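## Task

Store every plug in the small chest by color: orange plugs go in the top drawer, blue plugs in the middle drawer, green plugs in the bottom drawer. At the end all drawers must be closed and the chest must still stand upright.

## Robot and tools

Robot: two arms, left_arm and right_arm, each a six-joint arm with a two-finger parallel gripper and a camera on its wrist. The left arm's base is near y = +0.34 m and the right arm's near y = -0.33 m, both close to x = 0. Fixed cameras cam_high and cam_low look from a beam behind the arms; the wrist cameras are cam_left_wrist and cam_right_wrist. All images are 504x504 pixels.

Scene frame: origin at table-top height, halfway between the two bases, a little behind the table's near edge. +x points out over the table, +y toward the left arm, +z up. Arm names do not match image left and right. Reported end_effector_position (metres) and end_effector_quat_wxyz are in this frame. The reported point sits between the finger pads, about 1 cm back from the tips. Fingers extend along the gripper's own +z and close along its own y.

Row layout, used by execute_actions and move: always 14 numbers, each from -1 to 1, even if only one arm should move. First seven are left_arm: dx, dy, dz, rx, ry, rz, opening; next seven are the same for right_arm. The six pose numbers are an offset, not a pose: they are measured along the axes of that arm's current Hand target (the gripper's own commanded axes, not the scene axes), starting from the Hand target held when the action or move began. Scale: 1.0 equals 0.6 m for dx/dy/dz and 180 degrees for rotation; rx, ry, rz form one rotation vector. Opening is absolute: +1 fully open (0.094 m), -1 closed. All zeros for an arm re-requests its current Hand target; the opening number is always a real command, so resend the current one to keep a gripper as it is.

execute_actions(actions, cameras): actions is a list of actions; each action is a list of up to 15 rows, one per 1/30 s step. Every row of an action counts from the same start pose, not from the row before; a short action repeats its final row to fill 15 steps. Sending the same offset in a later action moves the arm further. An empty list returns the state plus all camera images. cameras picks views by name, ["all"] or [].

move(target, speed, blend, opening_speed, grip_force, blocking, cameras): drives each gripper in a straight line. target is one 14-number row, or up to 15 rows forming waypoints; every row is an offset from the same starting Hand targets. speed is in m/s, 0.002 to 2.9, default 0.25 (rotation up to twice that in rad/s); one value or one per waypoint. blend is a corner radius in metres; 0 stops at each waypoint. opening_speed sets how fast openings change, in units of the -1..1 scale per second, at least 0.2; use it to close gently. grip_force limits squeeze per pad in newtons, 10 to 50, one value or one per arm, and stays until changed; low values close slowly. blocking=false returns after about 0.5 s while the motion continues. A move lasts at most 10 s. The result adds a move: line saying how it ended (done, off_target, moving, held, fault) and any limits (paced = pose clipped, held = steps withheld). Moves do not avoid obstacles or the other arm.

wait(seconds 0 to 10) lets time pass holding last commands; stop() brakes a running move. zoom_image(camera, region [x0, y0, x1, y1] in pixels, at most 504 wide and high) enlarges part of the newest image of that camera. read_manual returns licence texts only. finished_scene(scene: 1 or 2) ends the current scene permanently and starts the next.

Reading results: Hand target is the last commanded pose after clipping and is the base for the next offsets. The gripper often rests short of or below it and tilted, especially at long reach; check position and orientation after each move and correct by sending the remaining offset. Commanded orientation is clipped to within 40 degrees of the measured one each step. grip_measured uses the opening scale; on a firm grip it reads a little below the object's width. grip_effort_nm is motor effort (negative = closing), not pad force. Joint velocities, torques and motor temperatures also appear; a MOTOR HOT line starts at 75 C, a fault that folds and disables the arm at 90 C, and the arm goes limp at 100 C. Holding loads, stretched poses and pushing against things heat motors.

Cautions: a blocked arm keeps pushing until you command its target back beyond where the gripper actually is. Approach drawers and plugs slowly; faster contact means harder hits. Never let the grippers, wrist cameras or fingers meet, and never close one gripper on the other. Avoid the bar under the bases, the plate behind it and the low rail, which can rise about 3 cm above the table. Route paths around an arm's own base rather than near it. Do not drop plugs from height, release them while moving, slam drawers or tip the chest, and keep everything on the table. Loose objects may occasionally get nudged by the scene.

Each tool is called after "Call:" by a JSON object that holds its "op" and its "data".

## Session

Call:
{"op": "execute_actions", "data": {"actions": []}}

Call:
{"op": "zoom_image", "data": {"camera": "cam_high", "region": [60, 60, 340, 340]}}

Scene clock: 0.00 s.
left_arm: end_effector_position=(+0.3929, +0.3761, +0.1170) grip_measured=+1.000 grip_effort_nm=n/a end_effector_quat_wxyz=(+0.620, -0.066, +0.781, +0.020) | right_arm: end_effector_position=(+0.4086, -0.3681, +0.0596) grip_measured=+1.000 grip_effort_nm=n/a end_effector_quat_wxyz=(+0.567, +0.059, +0.821, -0.036)
Joint positions: left_arm=[0.083 1.52 0.392 0.86 -0.048 -0.078 0.094] | right_arm=[-0.035 1.573 0.369 0.874 0.064 0.04 0.094]
Joint velocities: within noise
Joint torques (N m): no reading
Motor temperatures (°C): left_arm=[18 23 23 21 18 20 20] | right_arm=[18 21 25 21 16 20 19]
Heat: left arm: 23 °C; right arm: 25 °C.
Hand target: left_arm +0.3966, +0.3767, +0.1287; +0.633, -0.067, +0.771, +0.020 | right_arm +0.4131, -0.3686, +0.0715; +0.582, +0.059, +0.810, -0.036
Tool commands: left_gripper/opening=+1.0 right_gripper/opening=+1.0
camera_calibration:
cam_left_wrist: T_world_to_cam=[[0.175639, -0.984421, 0.00815506, 0.308588], [-0.800597, -0.147652, -0.580726, 0.450129], [0.572883, 0.0954692, -0.814058, -0.0398986], [0, 0, 0, 1]] pos_world=[0.329029, 0.374052, 0.226405]
cam_right_wrist: T_world_to_cam=[[-0.106474, -0.992524, -0.0596531, -0.309979], [-0.875299, 0.122023, -0.467934, 0.440522], [0.471715, 0.00239131, -0.881748, -0.0120045], [0, 0, 0, 1]] pos_world=[0.358246, -0.361387, 0.177059]

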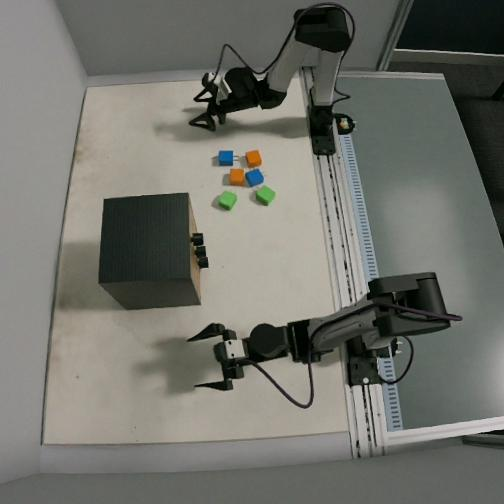

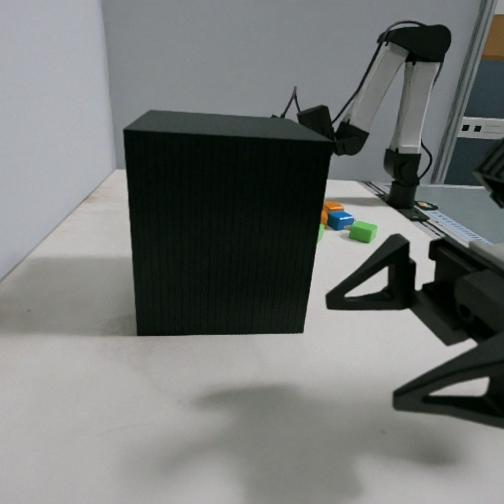

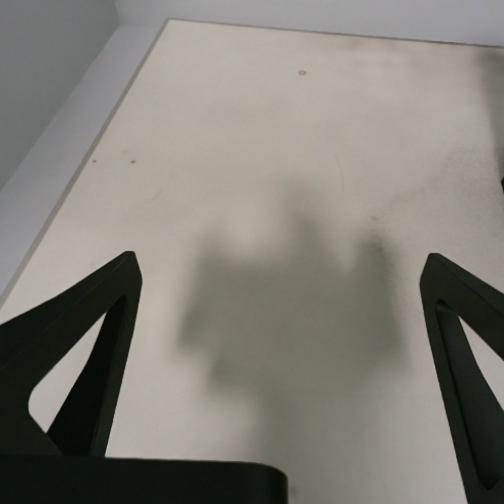

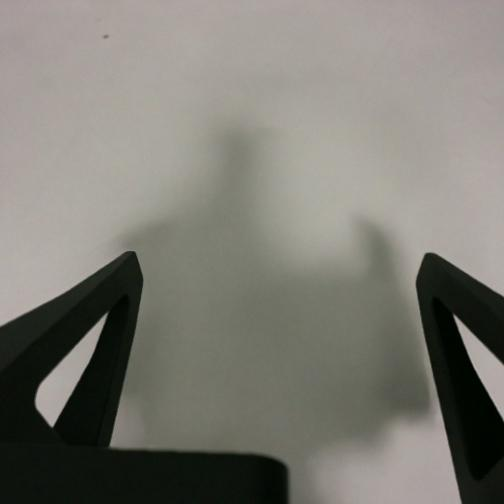

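Scaled by 1.800 from the camera's 504x504 image, which has a finer 720x720 frame.

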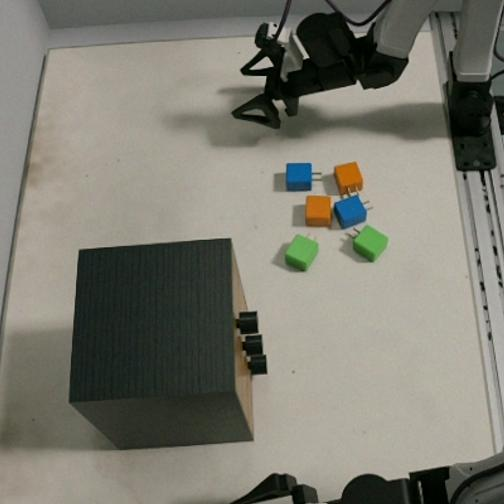

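Call:
{"op": "move", "data": {"target": [0.077,-0.397,-0.323,0.037,-0.007,0.0245,0.4,-0.113,0.329,-0.482,-0.03,0.285,-0.034,0.7], "speed": 0.3, "cameras": ["all"]}}

Scene clock: 5.47 s.
left_arm: end_effector_position=(+0.2280, +0.1203, +0.1242) grip_measured=+0.402 grip_effort_nm=-0.12 end_effector_quat_wxyz=(+0.635, +0.021, +0.772, +0.012) | right_arm: end_effector_position=(+0.1908, -0.1440, +0.2243) grip_measured=+0.702 grip_effort_nm=-0.08 end_effector_quat_wxyz=(+0.181, -0.006, +0.984, +0.002)
Joint positions: left_arm=[-1.246 1.392 0.48 0.274 -1.18 -0.571 0.066] | right_arm=[1.079 1.379 1.581 -1.557 0.338 1.002 0.08]
Joint torques (N m): left_arm=[0.2 -4.94 8.24 1.76 -0.51 -0.12] | right_arm=[-0.08 -3.33 8.46 0.58 0.09 0.1]
Heat: left arm: 24 °C; right arm: 26 °C.
Hand target: left_arm +0.2298, +0.1149, +0.1342; +0.643, +0.000, +0.766, +0.001 | right_arm +0.1903, -0.1400, +0.2306; +0.173, +0.001, +0.985, +0.000
Off the commanded pose: left_arm 0.012 m, 3 deg | right_arm 0.008 m, 1 deg.
joint sent to its limit (right arm) — joint 4 (wrist pitch), lower limit. The joint targets still meet the commanded pose.
move: off_target (left_arm)
camera_calibration:
cam_left_wrist: T_world_to_cam=[[0.0312329, -0.99571, -0.0870927, 0.131885], [-0.79026, 0.0287504, -0.612097, 0.2649], [0.611975, 0.0879434, -0.785972, 0.0733512], [0, 0, 0, 1]] pos_world=[0.160332, 0.117253, 0.231283]
cam_right_wrist: T_world_to_cam=[[-0.00571386, -0.998202, -0.0596659, -0.121011], [-0.93674, -0.0155396, 0.349681, 0.108159], [-0.34998, 0.0578894, -0.934967, 0.412097], [0, 0, 0, 1]] pos_world=[0.244852, -0.142969, 0.340256]

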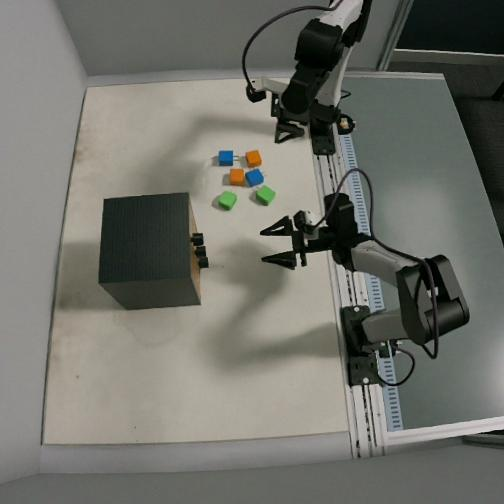

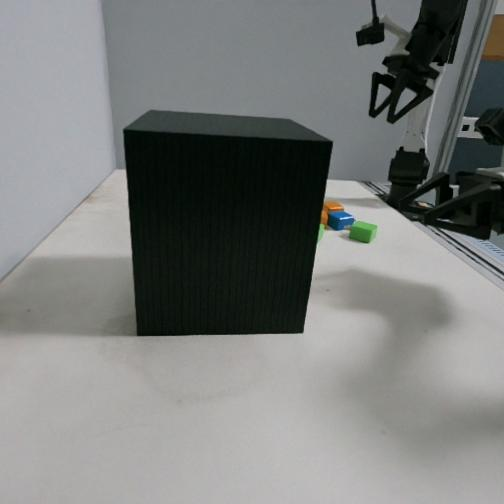

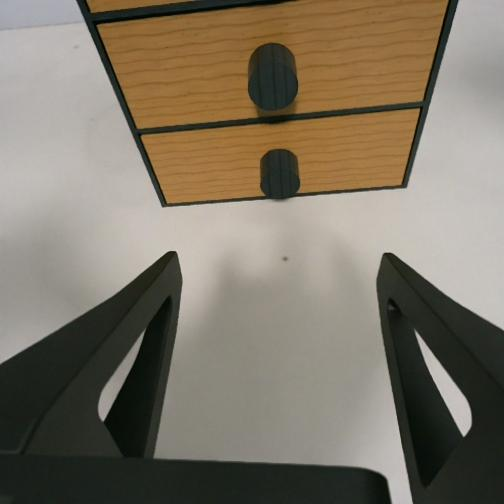

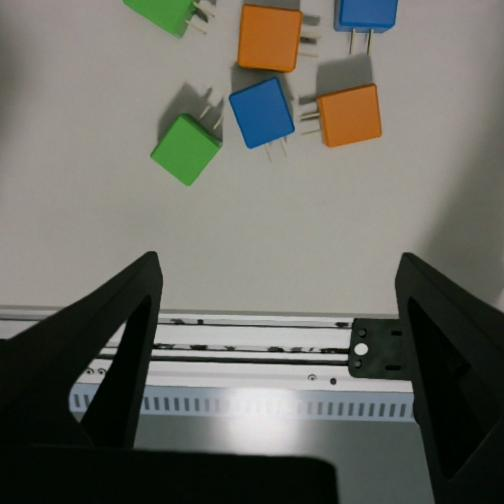

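Call:
{"op": "move", "data": {"target": [[0.097,-0.003,0.181,-0.0192,0,-0.0034,0.35,0.0275,0.11,0.1865,0.076,0,0.209,0.7],[0.08,0.002,0.277,-0.0192,0,-0.0034,0.35,0.0275,0.11,0.1865,0.076,0,0.209,0.7],[0.08,0.002,0.277,-0.0192,0,-0.0034,-0.46,0.0275,0.11,0.1865,0.076,0,0.209,0.7],[0.112,-0.007,0.096,-0.0192,0,-0.0034,-0.46,0.0275,0.11,0.1865,0.076,0,0.209,0.7]], "speed": [0.25,0.12,0.1,0.1], "opening_speed": 2, "cameras": ["all"]}}

Scene clock: 16.90 s.
left_arm: end_effector_position=(+0.2767, +0.1162, +0.0476) grip_measured=-0.441 grip_effort_nm=-1.02 end_effector_quat_wxyz=(+0.639, -0.015, +0.768, +0.038) | right_arm: end_effector_position=(+0.2102, -0.0823, +0.1152) grip_measured=+0.702 grip_effort_nm=-0.09 end_effector_quat_wxyz=(+0.157, +0.334, +0.926, -0.072)
Joint positions: left_arm=[-1.103 1.901 0.485 0.873 -1.142 -0.477 0.026] | right_arm=[1.126 1.801 1.582 -1.44 0.361 1.81 0.08]
Joint torques (N m): left_arm=[-0.44 -12.18 4.26 1.56 -0.16 -0.11] | right_arm=[0.32 -6.8 8.61 0.11 0.27 0.11]
Heat: left arm: 25 °C; right arm: 28 °C.
Hand target: left_arm +0.2749, +0.1107, +0.0582; +0.643, -0.023, +0.765, +0.020 | right_arm +0.2130, -0.0739, +0.1199; +0.163, +0.337, +0.925, -0.059
Off the commanded pose: left_arm 0.012 m, 2 deg | right_arm 0.010 m, 2 deg.
move: off_target (left_arm)
camera_calibration:
cam_left_wrist: T_world_to_cam=[[0.120744, -0.989496, -0.0794848, 0.0936877], [-0.781228, -0.0453172, -0.622599, 0.263179], [0.612458, 0.137271, -0.778494, -0.0224886], [0, 0, 0, 1]] pos_world=[0.208064, 0.107717, 0.153795]
cam_right_wrist: T_world_to_cam=[[-0.656457, -0.753828, -0.0284287, 0.087549], [-0.708785, 0.603455, 0.365329, 0.166634], [-0.258239, 0.259972, -0.930444, 0.310123], [0, 0, 0, 1]] pos_world=[0.255666, -0.115183, 0.230165]

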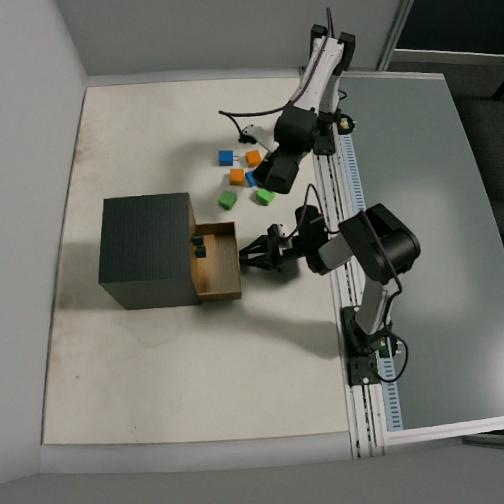

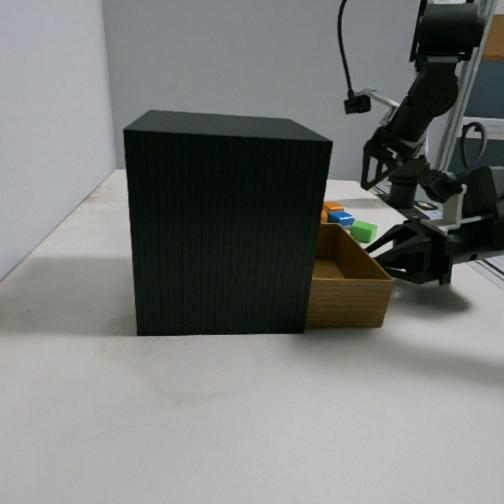

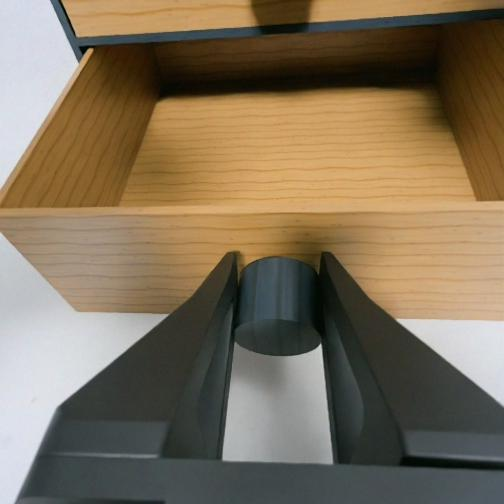

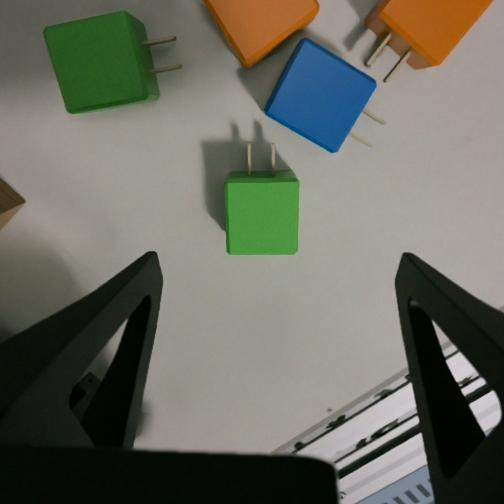

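Call:
{"op": "move", "data": {"target": [[0,0,0,0,0,0,0.35,0.058,0.0085,0.1525,0,0,0,0.7],[0.02,0,-0.115,0,0,0,0.35,0.058,0.0085,0.1525,0,0,0,-0.33],[-0.242,0.225,-0.166,0,0,0,0.35,-0.008,0.0085,-0.02,0,0,0,-0.33],[-0.242,0.225,-0.166,0,0,0,0.35,-0.05,0.072,-0.142,-0.274,-0.161,-0.358,-0.33],[-0.242,0.225,-0.166,0,0,0,0.35,-0.015,0.405,-0.101,-0.274,-0.161,-0.358,-0.33]], "speed": [0.2,0.2,0.25,0.3,0.25], "blend": [0,0,0.02,0.02,0], "opening_speed": 1.5, "cameras": ["all"]}}

Scene clock: 29.20 s.
left_arm: end_effector_position=(+0.1921, +0.2430, +0.2081) grip_measured=+0.347 grip_effort_nm=0.14 end_effector_quat_wxyz=(+0.641, -0.006, +0.767, +0.036) | right_arm: end_effector_position=(+0.3547, +0.1104, +0.1635) grip_measured=-0.204 grip_effort_nm=-1.02 end_effector_quat_wxyz=(+0.418, -0.306, +0.844, +0.143)
Joint positions: left_arm=[-1.228 0.626 0.512 -0.578 -1.233 -0.629 0.063] | right_arm=[1.028 1.926 1.606 -0.334 0.27 0.159 0.037]
Joint torques (N m): left_arm=[0.91 0.96 9.46 1.56 -0.28 -0.23] | right_arm=[-0.49 -9.47 11.02 1.73 -0.04 -0.07]
Heat: left arm: 26 °C; right arm: 29 °C.
Hand target: left_arm +0.1937, +0.2409, +0.2184; +0.643, -0.023, +0.765, +0.020 | right_arm +0.3601, +0.1199, +0.1801; +0.433, -0.303, +0.834, +0.158
Off the commanded pose: left_arm 0.011 m, 3 deg | right_arm 0.020 m, 3 deg.
move: off_target (left_arm, right_arm)
camera_calibration:
cam_left_wrist: T_world_to_cam=[[0.103701, -0.990689, -0.0882142, 0.247567], [-0.779856, -0.0259422, -0.625422, 0.298416], [0.61731, 0.133651, -0.775284, 0.13623], [0, 0, 0, 1]] pos_world=[0.122952, 0.234797, 0.314092]
cam_right_wrist: T_world_to_cam=[[0.645935, -0.762181, -0.0429983, -0.129639], [-0.753945, -0.628094, -0.192524, 0.378266], [0.119731, 0.156776, -0.98035, 0.227746], [0, 0, 0, 1]] pos_world=[0.341661, 0.103073, 0.290522]

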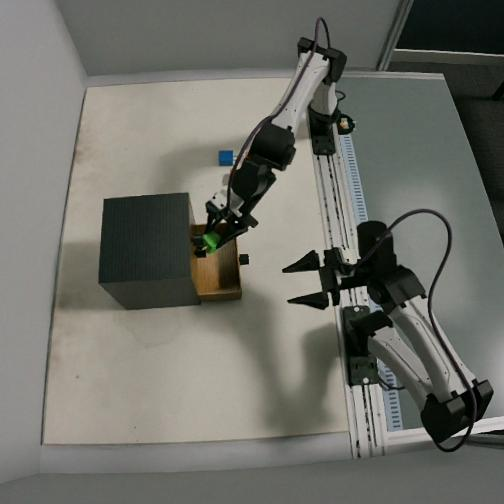

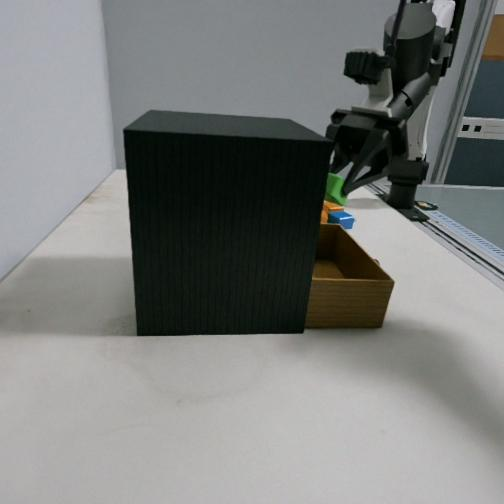

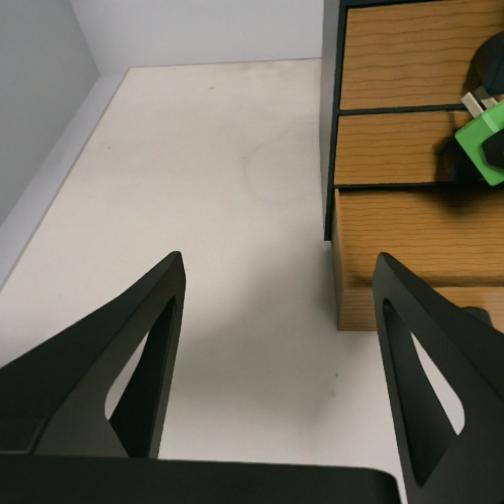

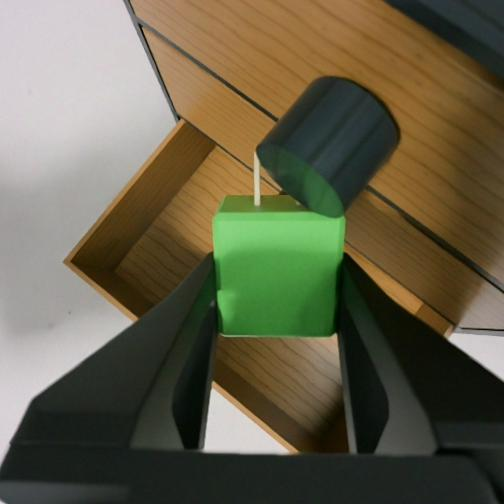

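Call:
{"op": "move", "data": {"target": [[0,0,0,0,0,0,0.35,-0.0125,0.0515,0.018,0,0,0,-0.33],[0,0,0,0,0,0,0.35,0.094,0.0515,0.0925,0,0,0,-0.33],[0,0,0,0,0,0,0.35,0.094,0.0515,0.0925,0,0,0,0.05],[0,0,0,0,0,0,0.35,-0.02,0.035,-0.058,0,0,0,0.05],[0,0,0,0,0,0,0.35,0.06,-0.029,-0.2,0,0,0,0.05],[0,0,0,0,0,0,0.35,0.22,-0.181,-0.183,-0.0866,0.109,-0.0868,0.7]], "speed": [0.15,0.12,0.1,0.2,0.3,0.25], "blend": [0.01,0,0,0.02,0.03,0], "opening_speed": 1.5, "cameras": ["all"]}}

Scene clock: 39.47 s.
left_arm: end_effector_position=(+0.1921, +0.2430, +0.2081) grip_measured=+0.347 grip_effort_nm=0.14 end_effector_quat_wxyz=(+0.641, -0.006, +0.767, +0.036) | right_arm: end_effector_position=(+0.3002, -0.0742, +0.1301) grip_measured=+0.698 grip_effort_nm=0.10 end_effector_quat_wxyz=(+0.254, -0.487, +0.823, +0.149)
Joint positions: left_arm=[-1.228 0.626 0.512 -0.578 -1.233 -0.629 0.063] | right_arm=[0.66 1.485 1.186 -0.691 -0.223 -0.379 0.08]
Joint torques (N m): left_arm=[0.75 1.06 9.4 1.57 -0.29 -0.26] | right_arm=[-0.51 -5.14 8.92 1.22 -0.27 -0.08]
Motor temperatures (°C): left_arm=[18 26 28 25 19 20 20] | right_arm=[18 26 30 23 16 20 20]
Heat: left arm: 28 °C; right arm: 30 °C.
Hand target: left_arm +0.1937, +0.2409, +0.2184; +0.643, -0.023, +0.765, +0.020 | right_arm +0.3029, -0.0698, +0.1350; +0.258, -0.491, +0.818, +0.155
Off the commanded pose: left_arm 0.011 m, 3 deg | right_arm 0.007 m, 1 deg.
move: off_target (left_arm)
camera_calibration:
cam_left_wrist: T_world_to_cam=[[0.103701, -0.990689, -0.0882142, 0.247567], [-0.779856, -0.0259422, -0.625422, 0.298416], [0.61731, 0.133651, -0.775284, 0.13623], [0, 0, 0, 1]] pos_world=[0.122952, 0.234797, 0.314092]
cam_right_wrist: T_world_to_cam=[[0.872736, -0.484801, -0.0574351, -0.282217], [-0.475642, -0.8709, 0.123683, 0.0721334], [-0.109982, -0.0806238, -0.990658, 0.28321], [0, 0, 0, 1]] pos_world=[0.311759, -0.0511647, 0.255434]

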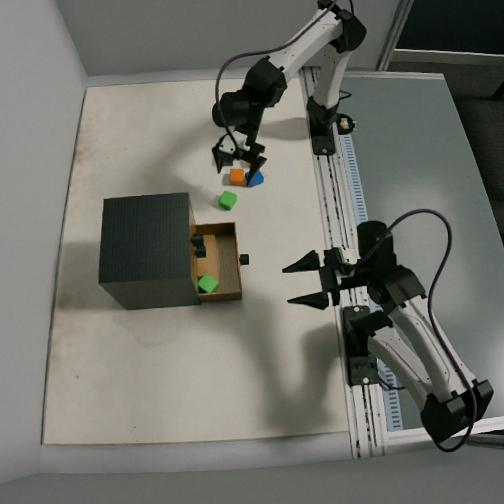

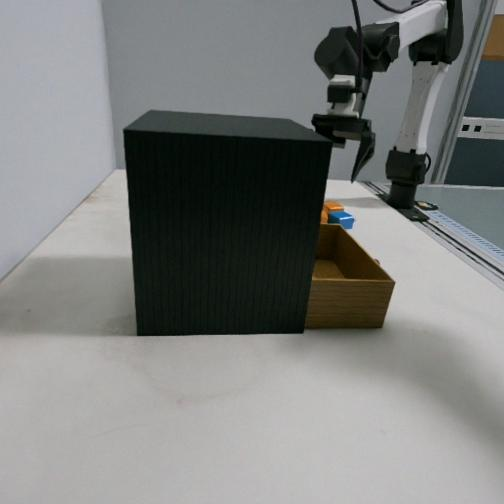

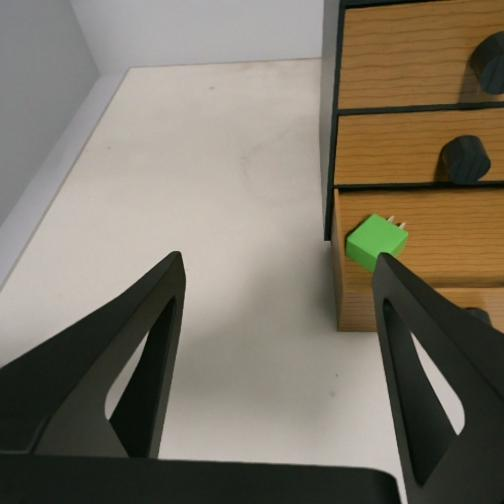

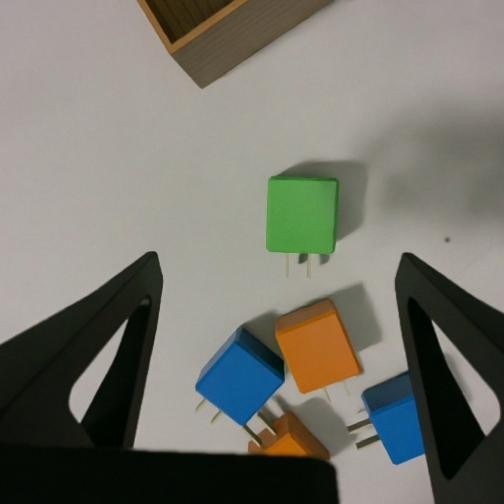

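Call:
{"op": "move", "data": {"target": [[0,0,0,0,0,0,0.35,0.089,-0.0235,0.172,0,0,0,0.45],[0,0,0,0,0,0,0.35,0.089,-0.0235,0.172,0,0,0,-0.33],[0,0,0,0,0,0,0.35,-0.016,-0.0235,0.0217,0,0,0,-0.33],[0,0,0,0,0,0,0.35,-0.1635,0.059,-0.058,0.0866,-0.109,0.0868,-0.33],[0,0,0,0,0,0,0.35,-0.258,0.053,0.109,0.0866,-0.109,0.0868,-0.33],[0,0,0,0,0,0,0.35,-0.1865,0.053,0.212,0.0866,-0.109,0.0868,-0.33]], "speed": [0.2,0.2,0.25,0.25,0.25,0.12], "blend": [0,0,0.02,0.03,0.01,0], "opening_speed": 1.5, "cameras": ["all"]}}

Scene clock: 47.93 s.
left_arm: end_effector_position=(+0.1921, +0.2430, +0.2081) grip_measured=+0.347 grip_effort_nm=0.14 end_effector_quat_wxyz=(+0.641, -0.006, +0.767, +0.036) | right_arm: end_effector_position=(+0.3479, +0.0849, +0.0882) grip_measured=-0.197 grip_effort_nm=-1.03 end_effector_quat_wxyz=(+0.417, -0.313, +0.840, +0.151)
Joint positions: left_arm=[-1.228 0.626 0.512 -0.578 -1.233 -0.629 0.063] | right_arm=[0.994 1.903 1.259 0.003 0.223 0.129 0.038]
Joint velocities: left_arm=[0.002 -0.017 -0.046 0.022 0.081 0.037 0] | right_arm=[within noise]
Joint torques (N m): left_arm=[0.95 0.91 9.4 1.66 -0.25 -0.2] | right_arm=[-0.1 -9.05 7.47 1.97 0.16 0.07]
Heat: left arm: 30 °C; right arm: 30 °C.
Hand target: left_arm +0.1937, +0.2409, +0.2184; +0.643, -0.023, +0.765, +0.020 | right_arm +0.3522, +0.0904, +0.0952; +0.433, -0.303, +0.834, +0.158
Off the commanded pose: left_arm 0.011 m, 3 deg | right_arm 0.010 m, 2 deg.
move: off_target (left_arm)
camera_calibration:
cam_left_wrist: T_world_to_cam=[[0.103701, -0.990689, -0.0882142, 0.247567], [-0.779856, -0.0259422, -0.625422, 0.298416], [0.61731, 0.133651, -0.775284, 0.13623], [0, 0, 0, 1]] pos_world=[0.122952, 0.234797, 0.314092]
cam_right_wrist: T_world_to_cam=[[0.661821, -0.747989, -0.0500546, -0.15399], [-0.740776, -0.642267, -0.196834, 0.339638], [0.115082, 0.167348, -0.979158, 0.159397], [0, 0, 0, 1]] pos_world=[0.335167, 0.0762805, 0.21522]

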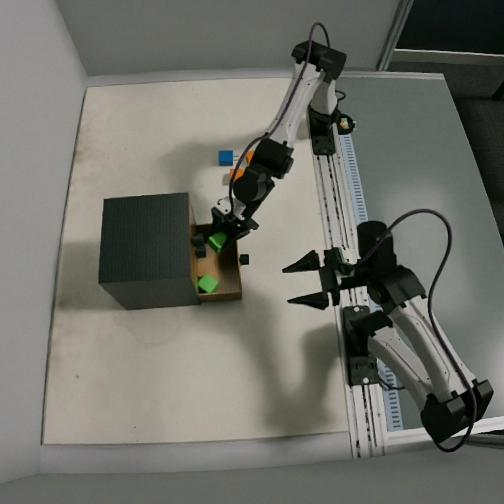

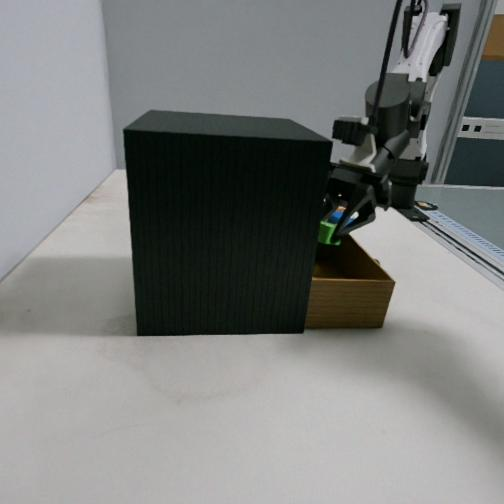

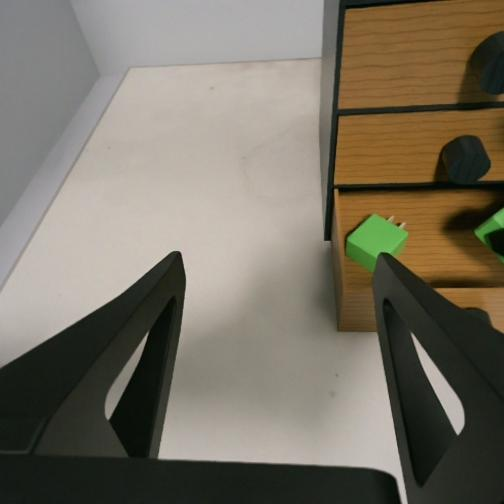

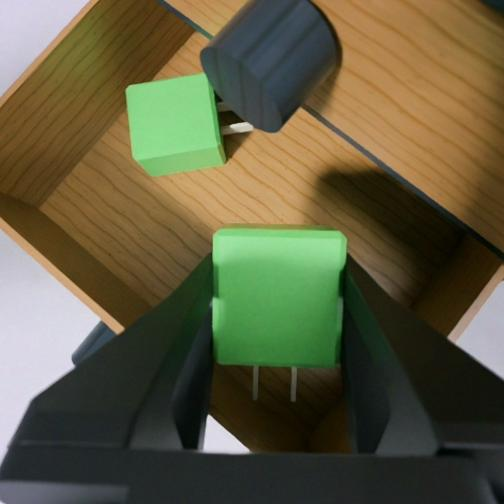

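Call:
{"op": "move", "data": {"target": [[0,0,0,0,0,0,0.35,0.016,-0.004,0.0175,0,0,0,-0.33],[0,0,0,0,0,0,0.35,0.016,-0.004,0.0175,0,0,0,0.05],[0,0,0,0,0,0,0.35,-0.082,-0.006,-0.144,0,0,0,0.05],[0,0,0,0,0,0,0.35,-0.018,-0.103,-0.337,0,0,0,0.05],[0.262,-0.224,0.051,0,0,0,0.35,0.18,-0.3215,-0.343,0.1375,0.185,0.1794,0.7]], "speed": [0.12,0.1,0.2,0.3,0.25], "blend": [0,0,0.02,0.03,0], "opening_speed": 1.5, "cameras": ["all"]}}

Scene clock: 56.30 s.
left_arm: end_effector_position=(+0.2039, +0.1129, +0.0518) grip_measured=+0.348 grip_effort_nm=0.14 end_effector_quat_wxyz=(+0.631, -0.010, +0.775, +0.030) | right_arm: end_effector_position=(+0.2938, -0.2095, +0.1166) grip_measured=+0.698 grip_effort_nm=0.10 end_effector_quat_wxyz=(+0.168, -0.005, +0.986, -0.010)
Joint positions: left_arm=[-1.373 1.737 0.543 0.092 -1.303 -1.065 0.063] | right_arm=[0.548 1.398 1.167 -1.019 0.193 0.477 0.08]
Joint torques (N m): left_arm=[0.06 -6.49 5.91 1.26 -0.72 -0.09] | right_arm=[-0.64 -4.25 9.72 0.79 0 0.09]
Heat: left arm: 31 °C; right arm: 31 °C.
Hand target: left_arm +0.2050, +0.1071, +0.0582; +0.643, -0.023, +0.765, +0.020 | right_arm +0.2996, -0.2055, +0.1250; +0.175, +0.001, +0.985, +0.001
Off the commanded pose: left_arm 0.009 m, 3 deg | right_arm 0.011 m, 2 deg.
move: off_target (left_arm, right_arm); target 5's new opening was sent with right_arm's hand 0.011 m and 2 deg from that target
camera_calibration:
cam_left_wrist: T_world_to_cam=[[0.100761, -0.992018, -0.0758168, 0.103811], [-0.794832, -0.0344294, -0.605852, 0.209478], [0.598405, 0.121308, -0.791957, 0.0311892], [0, 0, 0, 1]] pos_world=[0.137376, 0.106411, 0.159484]
cam_right_wrist: T_world_to_cam=[[-0.0116769, -0.99928, -0.0360906, -0.193483], [-0.927377, -0.00267517, 0.374118, 0.238379], [-0.373945, 0.0378382, -0.926679, 0.353113], [0, 0, 0, 1]] pos_world=[0.350853, -0.206067, 0.231058]

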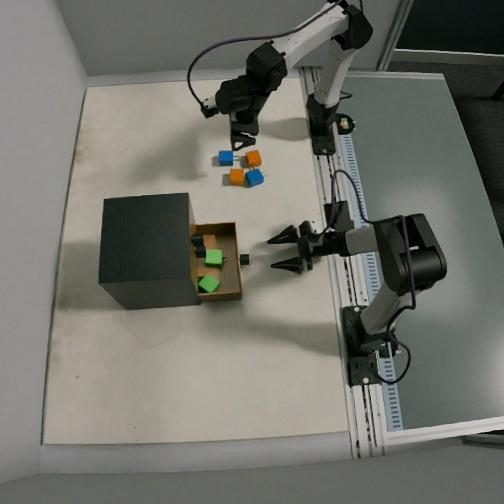

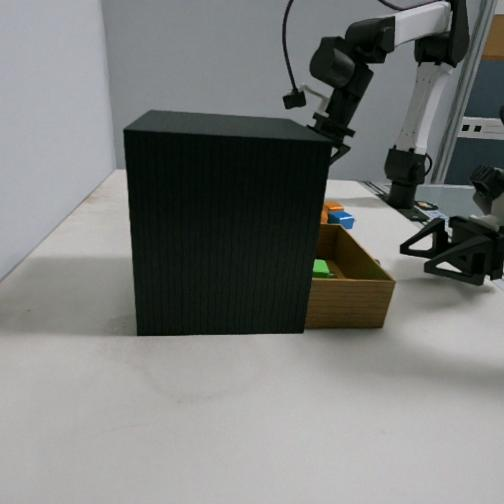

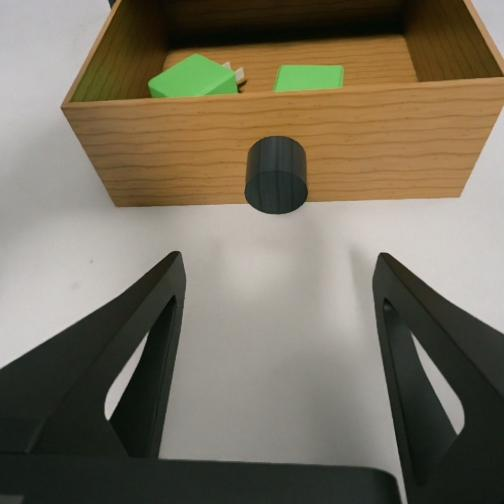

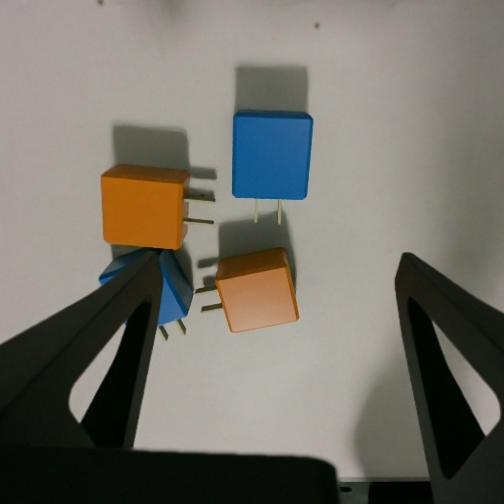

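Call:
{"op": "move", "data": {"target": [[-0.021,0,0.1207,0,0,0,0.35,0.024,0,0.174,0,0,0,0.4],[-0.021,0,0.1207,0,0,0,-0.46,0.024,0,0.174,0,0,0,0.4],[-0.054,0,0.311,0,0,0,-0.46,0.024,0,0.174,0,0,0,-0.33],[-0.054,0,0.311,0,0,0,0.35,-0.02,0,-0.01,0,0,0,-0.33],[-0.0355,0,0.204,0,0,0,0.35,-0.02,0,-0.01,0,0,0,-0.33],[-0.159,0,0.183,0,0,0,0.35,-0.02,0,-0.01,0,0,0,-0.33]], "speed": [0.2,0.1,0.1,0.15,0.2,0.2], "blend": [0,0,0,0,0.01,0], "opening_speed": 2, "cameras": ["all"]}}

Scene clock: 66.77 s.
left_arm: end_effector_position=(+0.3255, +0.1161, +0.1136) grip_measured=+0.347 grip_effort_nm=0.14 end_effector_quat_wxyz=(+0.629, +0.004, +0.777, +0.037) | right_arm: end_effector_position=(+0.3043, -0.2106, +0.1141) grip_measured=-0.202 grip_effort_nm=-1.02 end_effector_quat_wxyz=(+0.147, -0.003, +0.989, -0.016)
Joint positions: left_arm=[-0.932 1.679 0.619 0.628 -0.958 -0.311 0.063] | right_arm=[0.52 1.469 1.233 -1.053 0.178 0.461 0.037]
Joint torques (N m): left_arm=[0.83 -11.14 7.46 2.01 -0.31 -0.17] | right_arm=[0.18 -8.35 9.51 0.75 0.08 0.1]
Heat: left arm: 31 °C; right arm: 31 °C.
Hand target: left_arm +0.3294, +0.1147, +0.1333; +0.643, -0.024, +0.765, +0.020 | right_arm +0.3089, -0.2055, +0.1347; +0.175, +0.001, +0.985, +0.001
Off the commanded pose: left_arm 0.020 m, 4 deg | right_arm 0.022 m, 4 deg.
move: off_target (left_arm, right_arm)
camera_calibration:
cam_left_wrist: T_world_to_cam=[[0.0894885, -0.99051, -0.104311, 0.10613], [-0.799239, -0.00892201, -0.600947, 0.34151], [0.594313, 0.137147, -0.792453, 0.00651774], [0, 0, 0, 1]] pos_world=[0.259577, 0.107276, 0.221465]
cam_right_wrist: T_world_to_cam=[[-0.0201622, -0.999524, -0.0233403, -0.193413], [-0.911074, 0.0087537, 0.412149, 0.242011], [-0.411749, 0.0295746, -0.910817, 0.36276], [0, 0, 0, 1]] pos_world=[0.365956, -0.206168, 0.226149]

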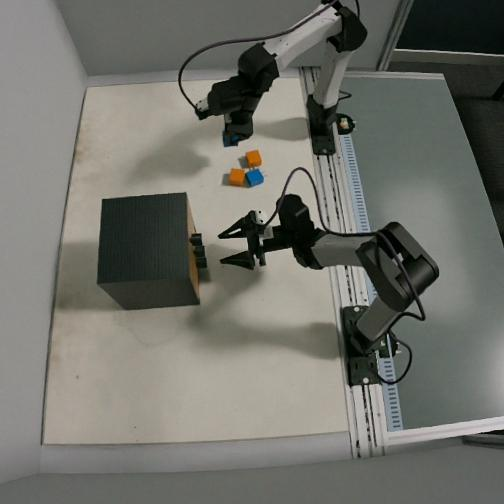

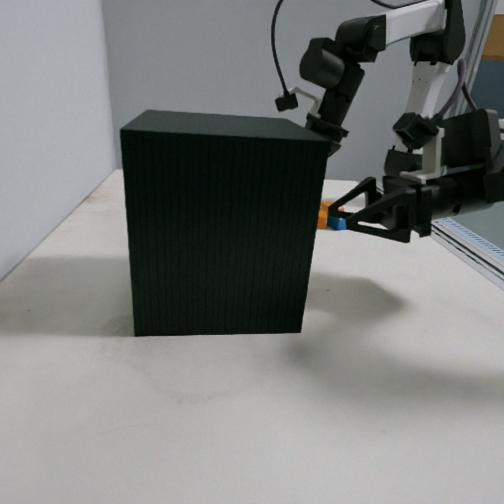

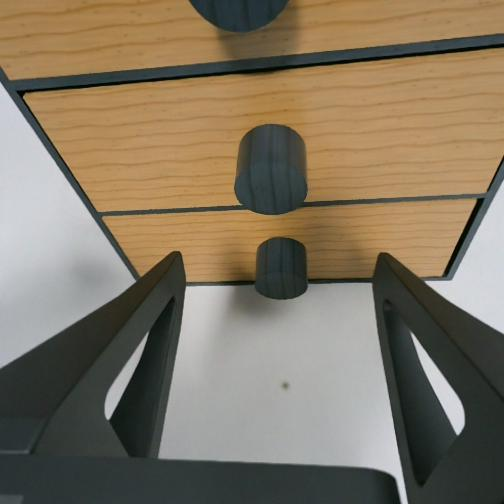

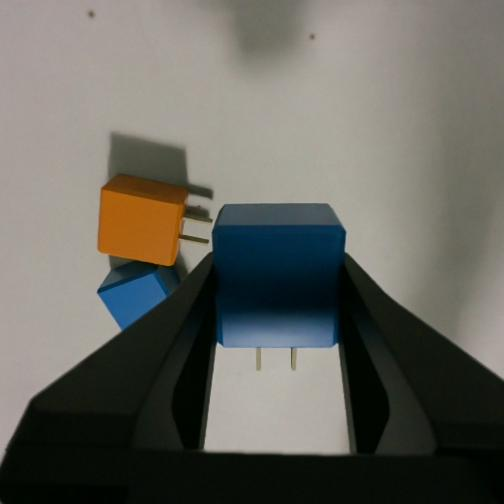

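Call:
{"op": "move", "data": {"target": [[-0.026,0.002,0.102,0,0,0,0.35,0,0,0,0,0,0,-0.33],[-0.026,0.002,0.102,0,0,0,-0.46,0,0,0,0,0,0,-0.33],[0.005,0,-0.088,0,0,0,-0.46,0,0,0,0,0,0,-0.33]], "speed": [0.15,0.1,0.1], "opening_speed": 2, "cameras": ["all"]}}

Scene clock: 72.47 s.
left_arm: end_effector_position=(+0.2791, +0.1136, +0.1240) grip_measured=-0.457 grip_effort_nm=-0.54 end_effector_quat_wxyz=(+0.633, -0.010, +0.773, +0.036) | right_arm: end_effector_position=(+0.3043, -0.2106, +0.1141) grip_measured=-0.202 grip_effort_nm=-1.02 end_effector_quat_wxyz=(+0.147, -0.003, +0.989, -0.016)
Joint positions: left_arm=[-1.085 1.56 0.588 0.428 -1.111 -0.466 0.026] | right_arm=[0.52 1.469 1.233 -1.053 0.178 0.461 0.037]
Joint torques (N m): left_arm=[-0.29 -11.17 6.22 1.72 -0.37 0.02] | right_arm=[0.2 -8.36 9.51 0.75 0.08 0.09]
Heat: left arm: 31 °C; right arm: 32 °C.
Hand target: left_arm +0.2769, +0.1114, +0.1393; +0.643, -0.023, +0.765, +0.020 | right_arm +0.3089, -0.2055, +0.1347; +0.175, +0.001, +0.985, +0.001
Off the commanded pose: left_arm 0.016 m, 3 deg | right_arm 0.022 m, 4 deg.
move: off_target (left_arm, right_arm); target 2's new opening was sent with left_arm's hand 0.014 m and 2 deg from that target
camera_calibration:
cam_left_wrist: T_world_to_cam=[[0.110096, -0.990288, -0.0849053, 0.100675], [-0.79081, -0.0355303, -0.61103, 0.312636], [0.602079, 0.134416, -0.787041, 0.0401568], [0, 0, 0, 1]] pos_world=[0.211974, 0.105407, 0.231183]
cam_right_wrist: T_world_to_cam=[[-0.0201622, -0.999524, -0.0233403, -0.193413], [-0.911074, 0.0087537, 0.412149, 0.242011], [-0.411749, 0.0295746, -0.910817, 0.36276], [0, 0, 0, 1]] pos_world=[0.365956, -0.206168, 0.226149]

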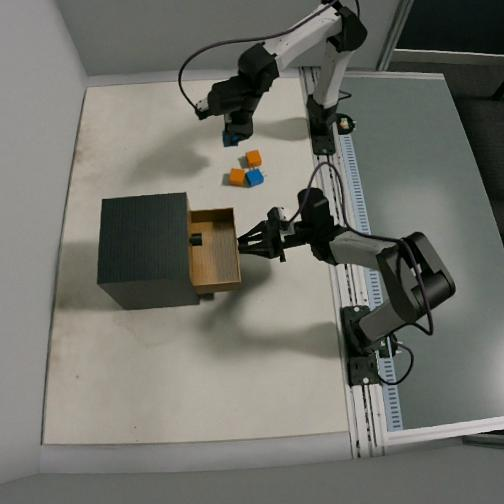

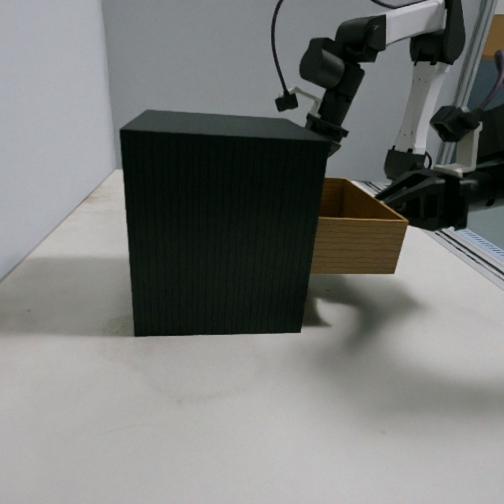

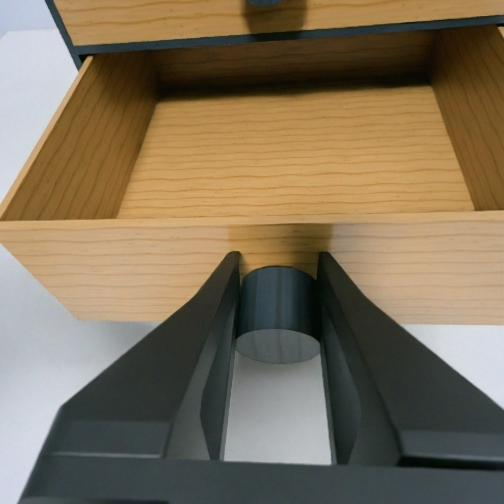

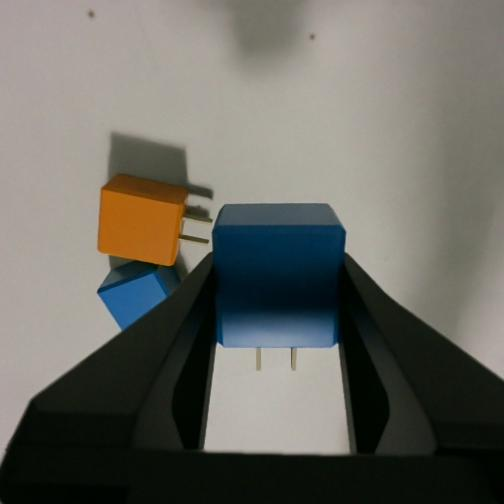

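Call:
{"op": "move", "data": {"target": [[0,0,0,0,0,0,0.35,0,0,0,0,0,0,-0.33],[0.02,0,-0.115,0,0,0,0.35,0,0,0,0,0,0,-0.33],[-0.11,0.224,-0.141,0,0,0,0.35,-0.009,0.176,-0.165,-0.1375,-0.185,-0.1794,-0.33],[-0.11,0.224,-0.141,0,0,0,0.35,-0.105,0.565,-0.139,-0.1375,-0.185,-0.1794,-0.33],[-0.11,0.224,-0.141,0,0,0,0.35,-0.0785,0.6,-0.016,-0.1375,-0.185,-0.1794,-0.33]], "speed": [0.2,0.2,0.25,0.25,0.12], "blend": [0,0.01,0.02,0.01,0], "opening_speed": 1.5, "cameras": ["all"]}}

Scene clock: 79.27 s.
left_arm: end_effector_position=(+0.1962, +0.2396, +0.2173) grip_measured=+0.347 grip_effort_nm=0.14 end_effector_quat_wxyz=(+0.642, -0.019, +0.766, +0.023) | right_arm: end_effector_position=(+0.3473, +0.1484, +0.1533) grip_measured=-0.202 grip_effort_nm=-1.03 end_effector_quat_wxyz=(+0.418, -0.314, +0.840, +0.149)
Joint positions: left_arm=[-1.201 0.638 0.535 -0.532 -1.212 -0.607 0.063] | right_arm=[1.08 2.039 1.723 -0.339 0.294 0.18 0.038]
Joint torques (N m): left_arm=[1.13 -0.85 6.9 1.64 -0.22 0.07] | right_arm=[-0.01 -10.62 7.88 1.94 0.19 0.09]
Heat: left arm: 31 °C; right arm: 32 °C.
Hand target: left_arm +0.1968, +0.2411, +0.2191; +0.643, -0.023, +0.765, +0.020 | right_arm +0.3504, +0.1544, +0.1606; +0.433, -0.303, +0.834, +0.158
Off the commanded pose: left_arm 0.002 m, 1 deg | right_arm 0.010 m, 2 deg.
move: done
camera_calibration:
cam_left_wrist: T_world_to_cam=[[0.108005, -0.992841, -0.0510043, 0.236166], [-0.776511, -0.0522137, -0.627937, 0.313434], [0.620778, 0.107426, -0.776591, 0.147119], [0, 0, 0, 1]] pos_world=[0.126549, 0.235036, 0.323114]
cam_right_wrist: T_world_to_cam=[[0.662083, -0.747996, -0.0463494, -0.103613], [-0.740133, -0.642906, -0.197167, 0.392666], [0.117682, 0.164845, -0.979274, 0.212099], [0, 0, 0, 1]] pos_world=[0.334266, 0.139981, 0.280321]

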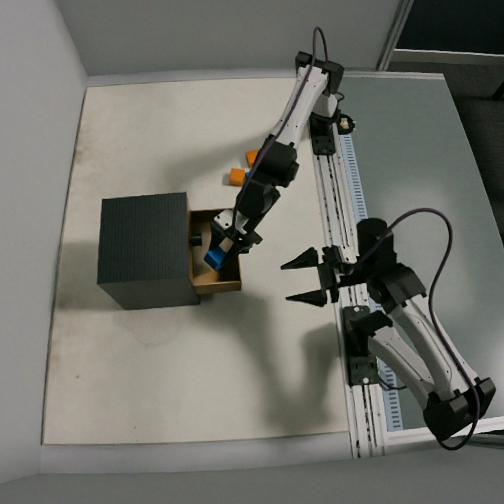

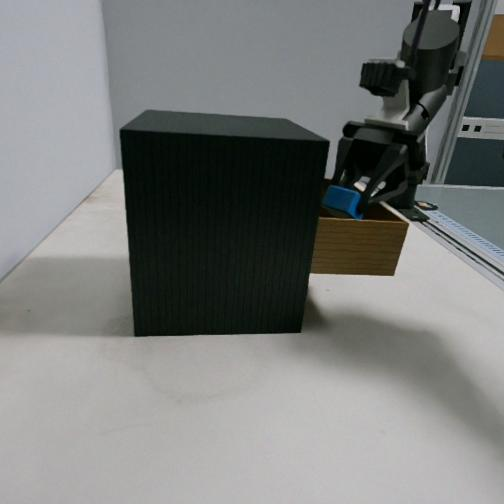

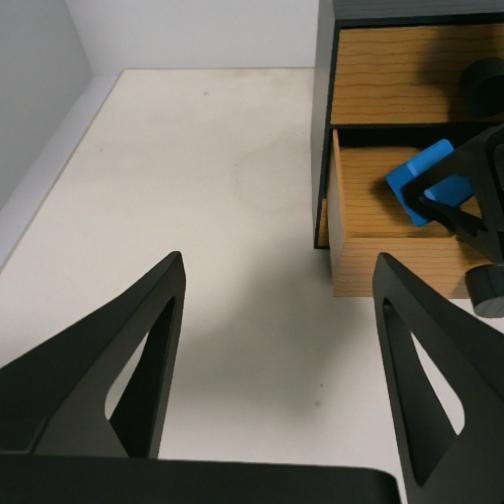

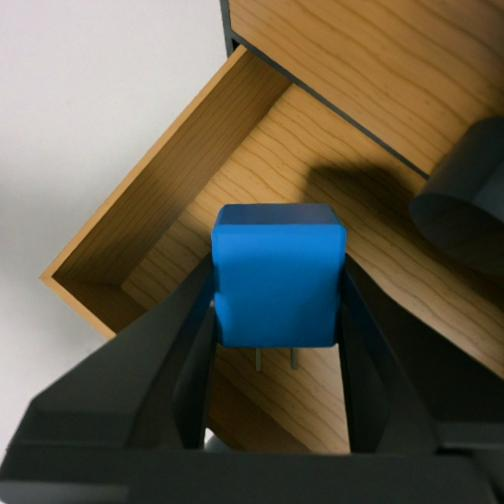

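Call:
{"op": "move", "data": {"target": [[0,0,0,0,0,0,0.35,0.0115,-0.003,0.0127,0,0,0,-0.33],[0,0,0,0,0,0,0.35,0.0115,-0.003,0.0127,0,0,0,0.05],[0,0,0,0,0,0,0.35,-0.068,-0.007,-0.135,0,0,0,0.05],[0,0,0,0,0,0,0.35,0.043,-0.136,-0.323,0,0,0,0.05],[0,0,0,0,0,0,0.35,0.297,-0.234,-0.365,0.079,0.191,0.103,0.5]], "speed": [0.12,0.1,0.2,0.3,0.25], "blend": [0,0,0.02,0.03,0], "opening_speed": 1.5, "cameras": ["all"]}}

Scene clock: 86.30 s.
left_arm: end_effector_position=(+0.1962, +0.2396, +0.2173) grip_measured=+0.347 grip_effort_nm=0.14 end_effector_quat_wxyz=(+0.642, -0.019, +0.766, +0.023) | right_arm: end_effector_position=(+0.2262, -0.1339, +0.1450) grip_measured=+0.498 grip_effort_nm=0.10 end_effector_quat_wxyz=(+0.182, -0.149, +0.971, +0.027)
Joint positions: left_arm=[-1.201 0.638 0.535 -0.532 -1.212 -0.607 0.063] | right_arm=[0.913 1.322 1.202 -1.11 0.224 0.538 0.07]
Joint torques (N m): left_arm=[1.07 -0.65 7.2 1.65 -0.23 0.03] | right_arm=[-0.69 -3.18 6.43 0.84 0.01 0.09]
Heat: left arm: 31 °C; right arm: 32 °C.
Hand target: left_arm +0.1968, +0.2411, +0.2191; +0.643, -0.023, +0.765, +0.020 | right_arm +0.2249, -0.1342, +0.1405; +0.172, -0.145, +0.974, +0.026
Off the commanded pose: left_arm 0.002 m, 1 deg | right_arm 0.005 m, 1 deg.
move: done
camera_calibration:
cam_left_wrist: T_world_to_cam=[[0.108005, -0.992841, -0.0510043, 0.236166], [-0.776511, -0.0522137, -0.627937, 0.313434], [0.620778, 0.107426, -0.776591, 0.147119], [0, 0, 0, 1]] pos_world=[0.126549, 0.235036, 0.323114]
cam_right_wrist: T_world_to_cam=[[0.282847, -0.957523, -0.0560964, -0.175766], [-0.895251, -0.284539, 0.342875, 0.124743], [-0.344272, -0.0467607, -0.937705, 0.334851], [0, 0, 0, 1]] pos_world=[0.276671, -0.117148, 0.26136]

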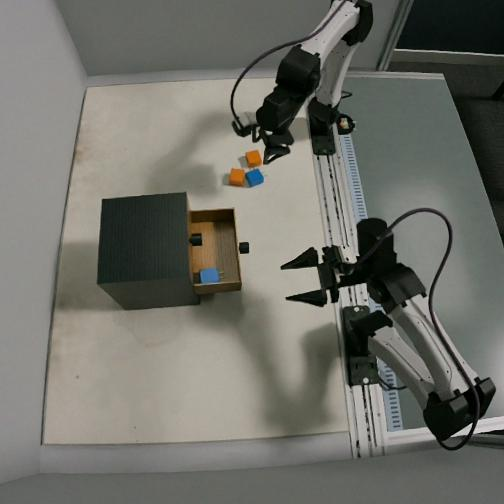

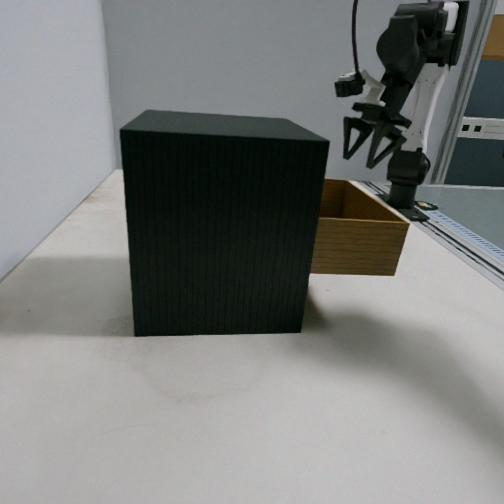

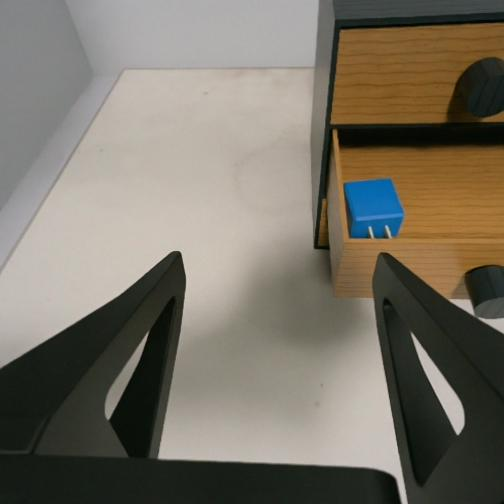

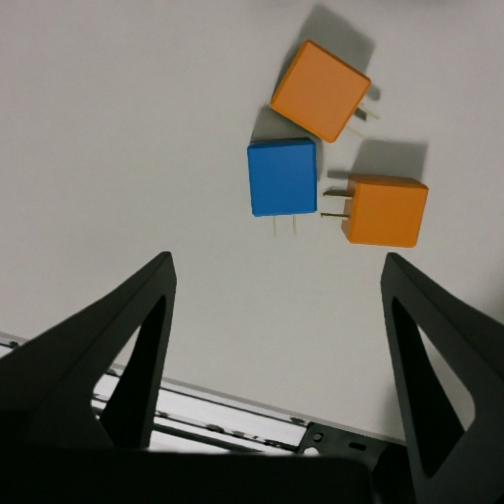

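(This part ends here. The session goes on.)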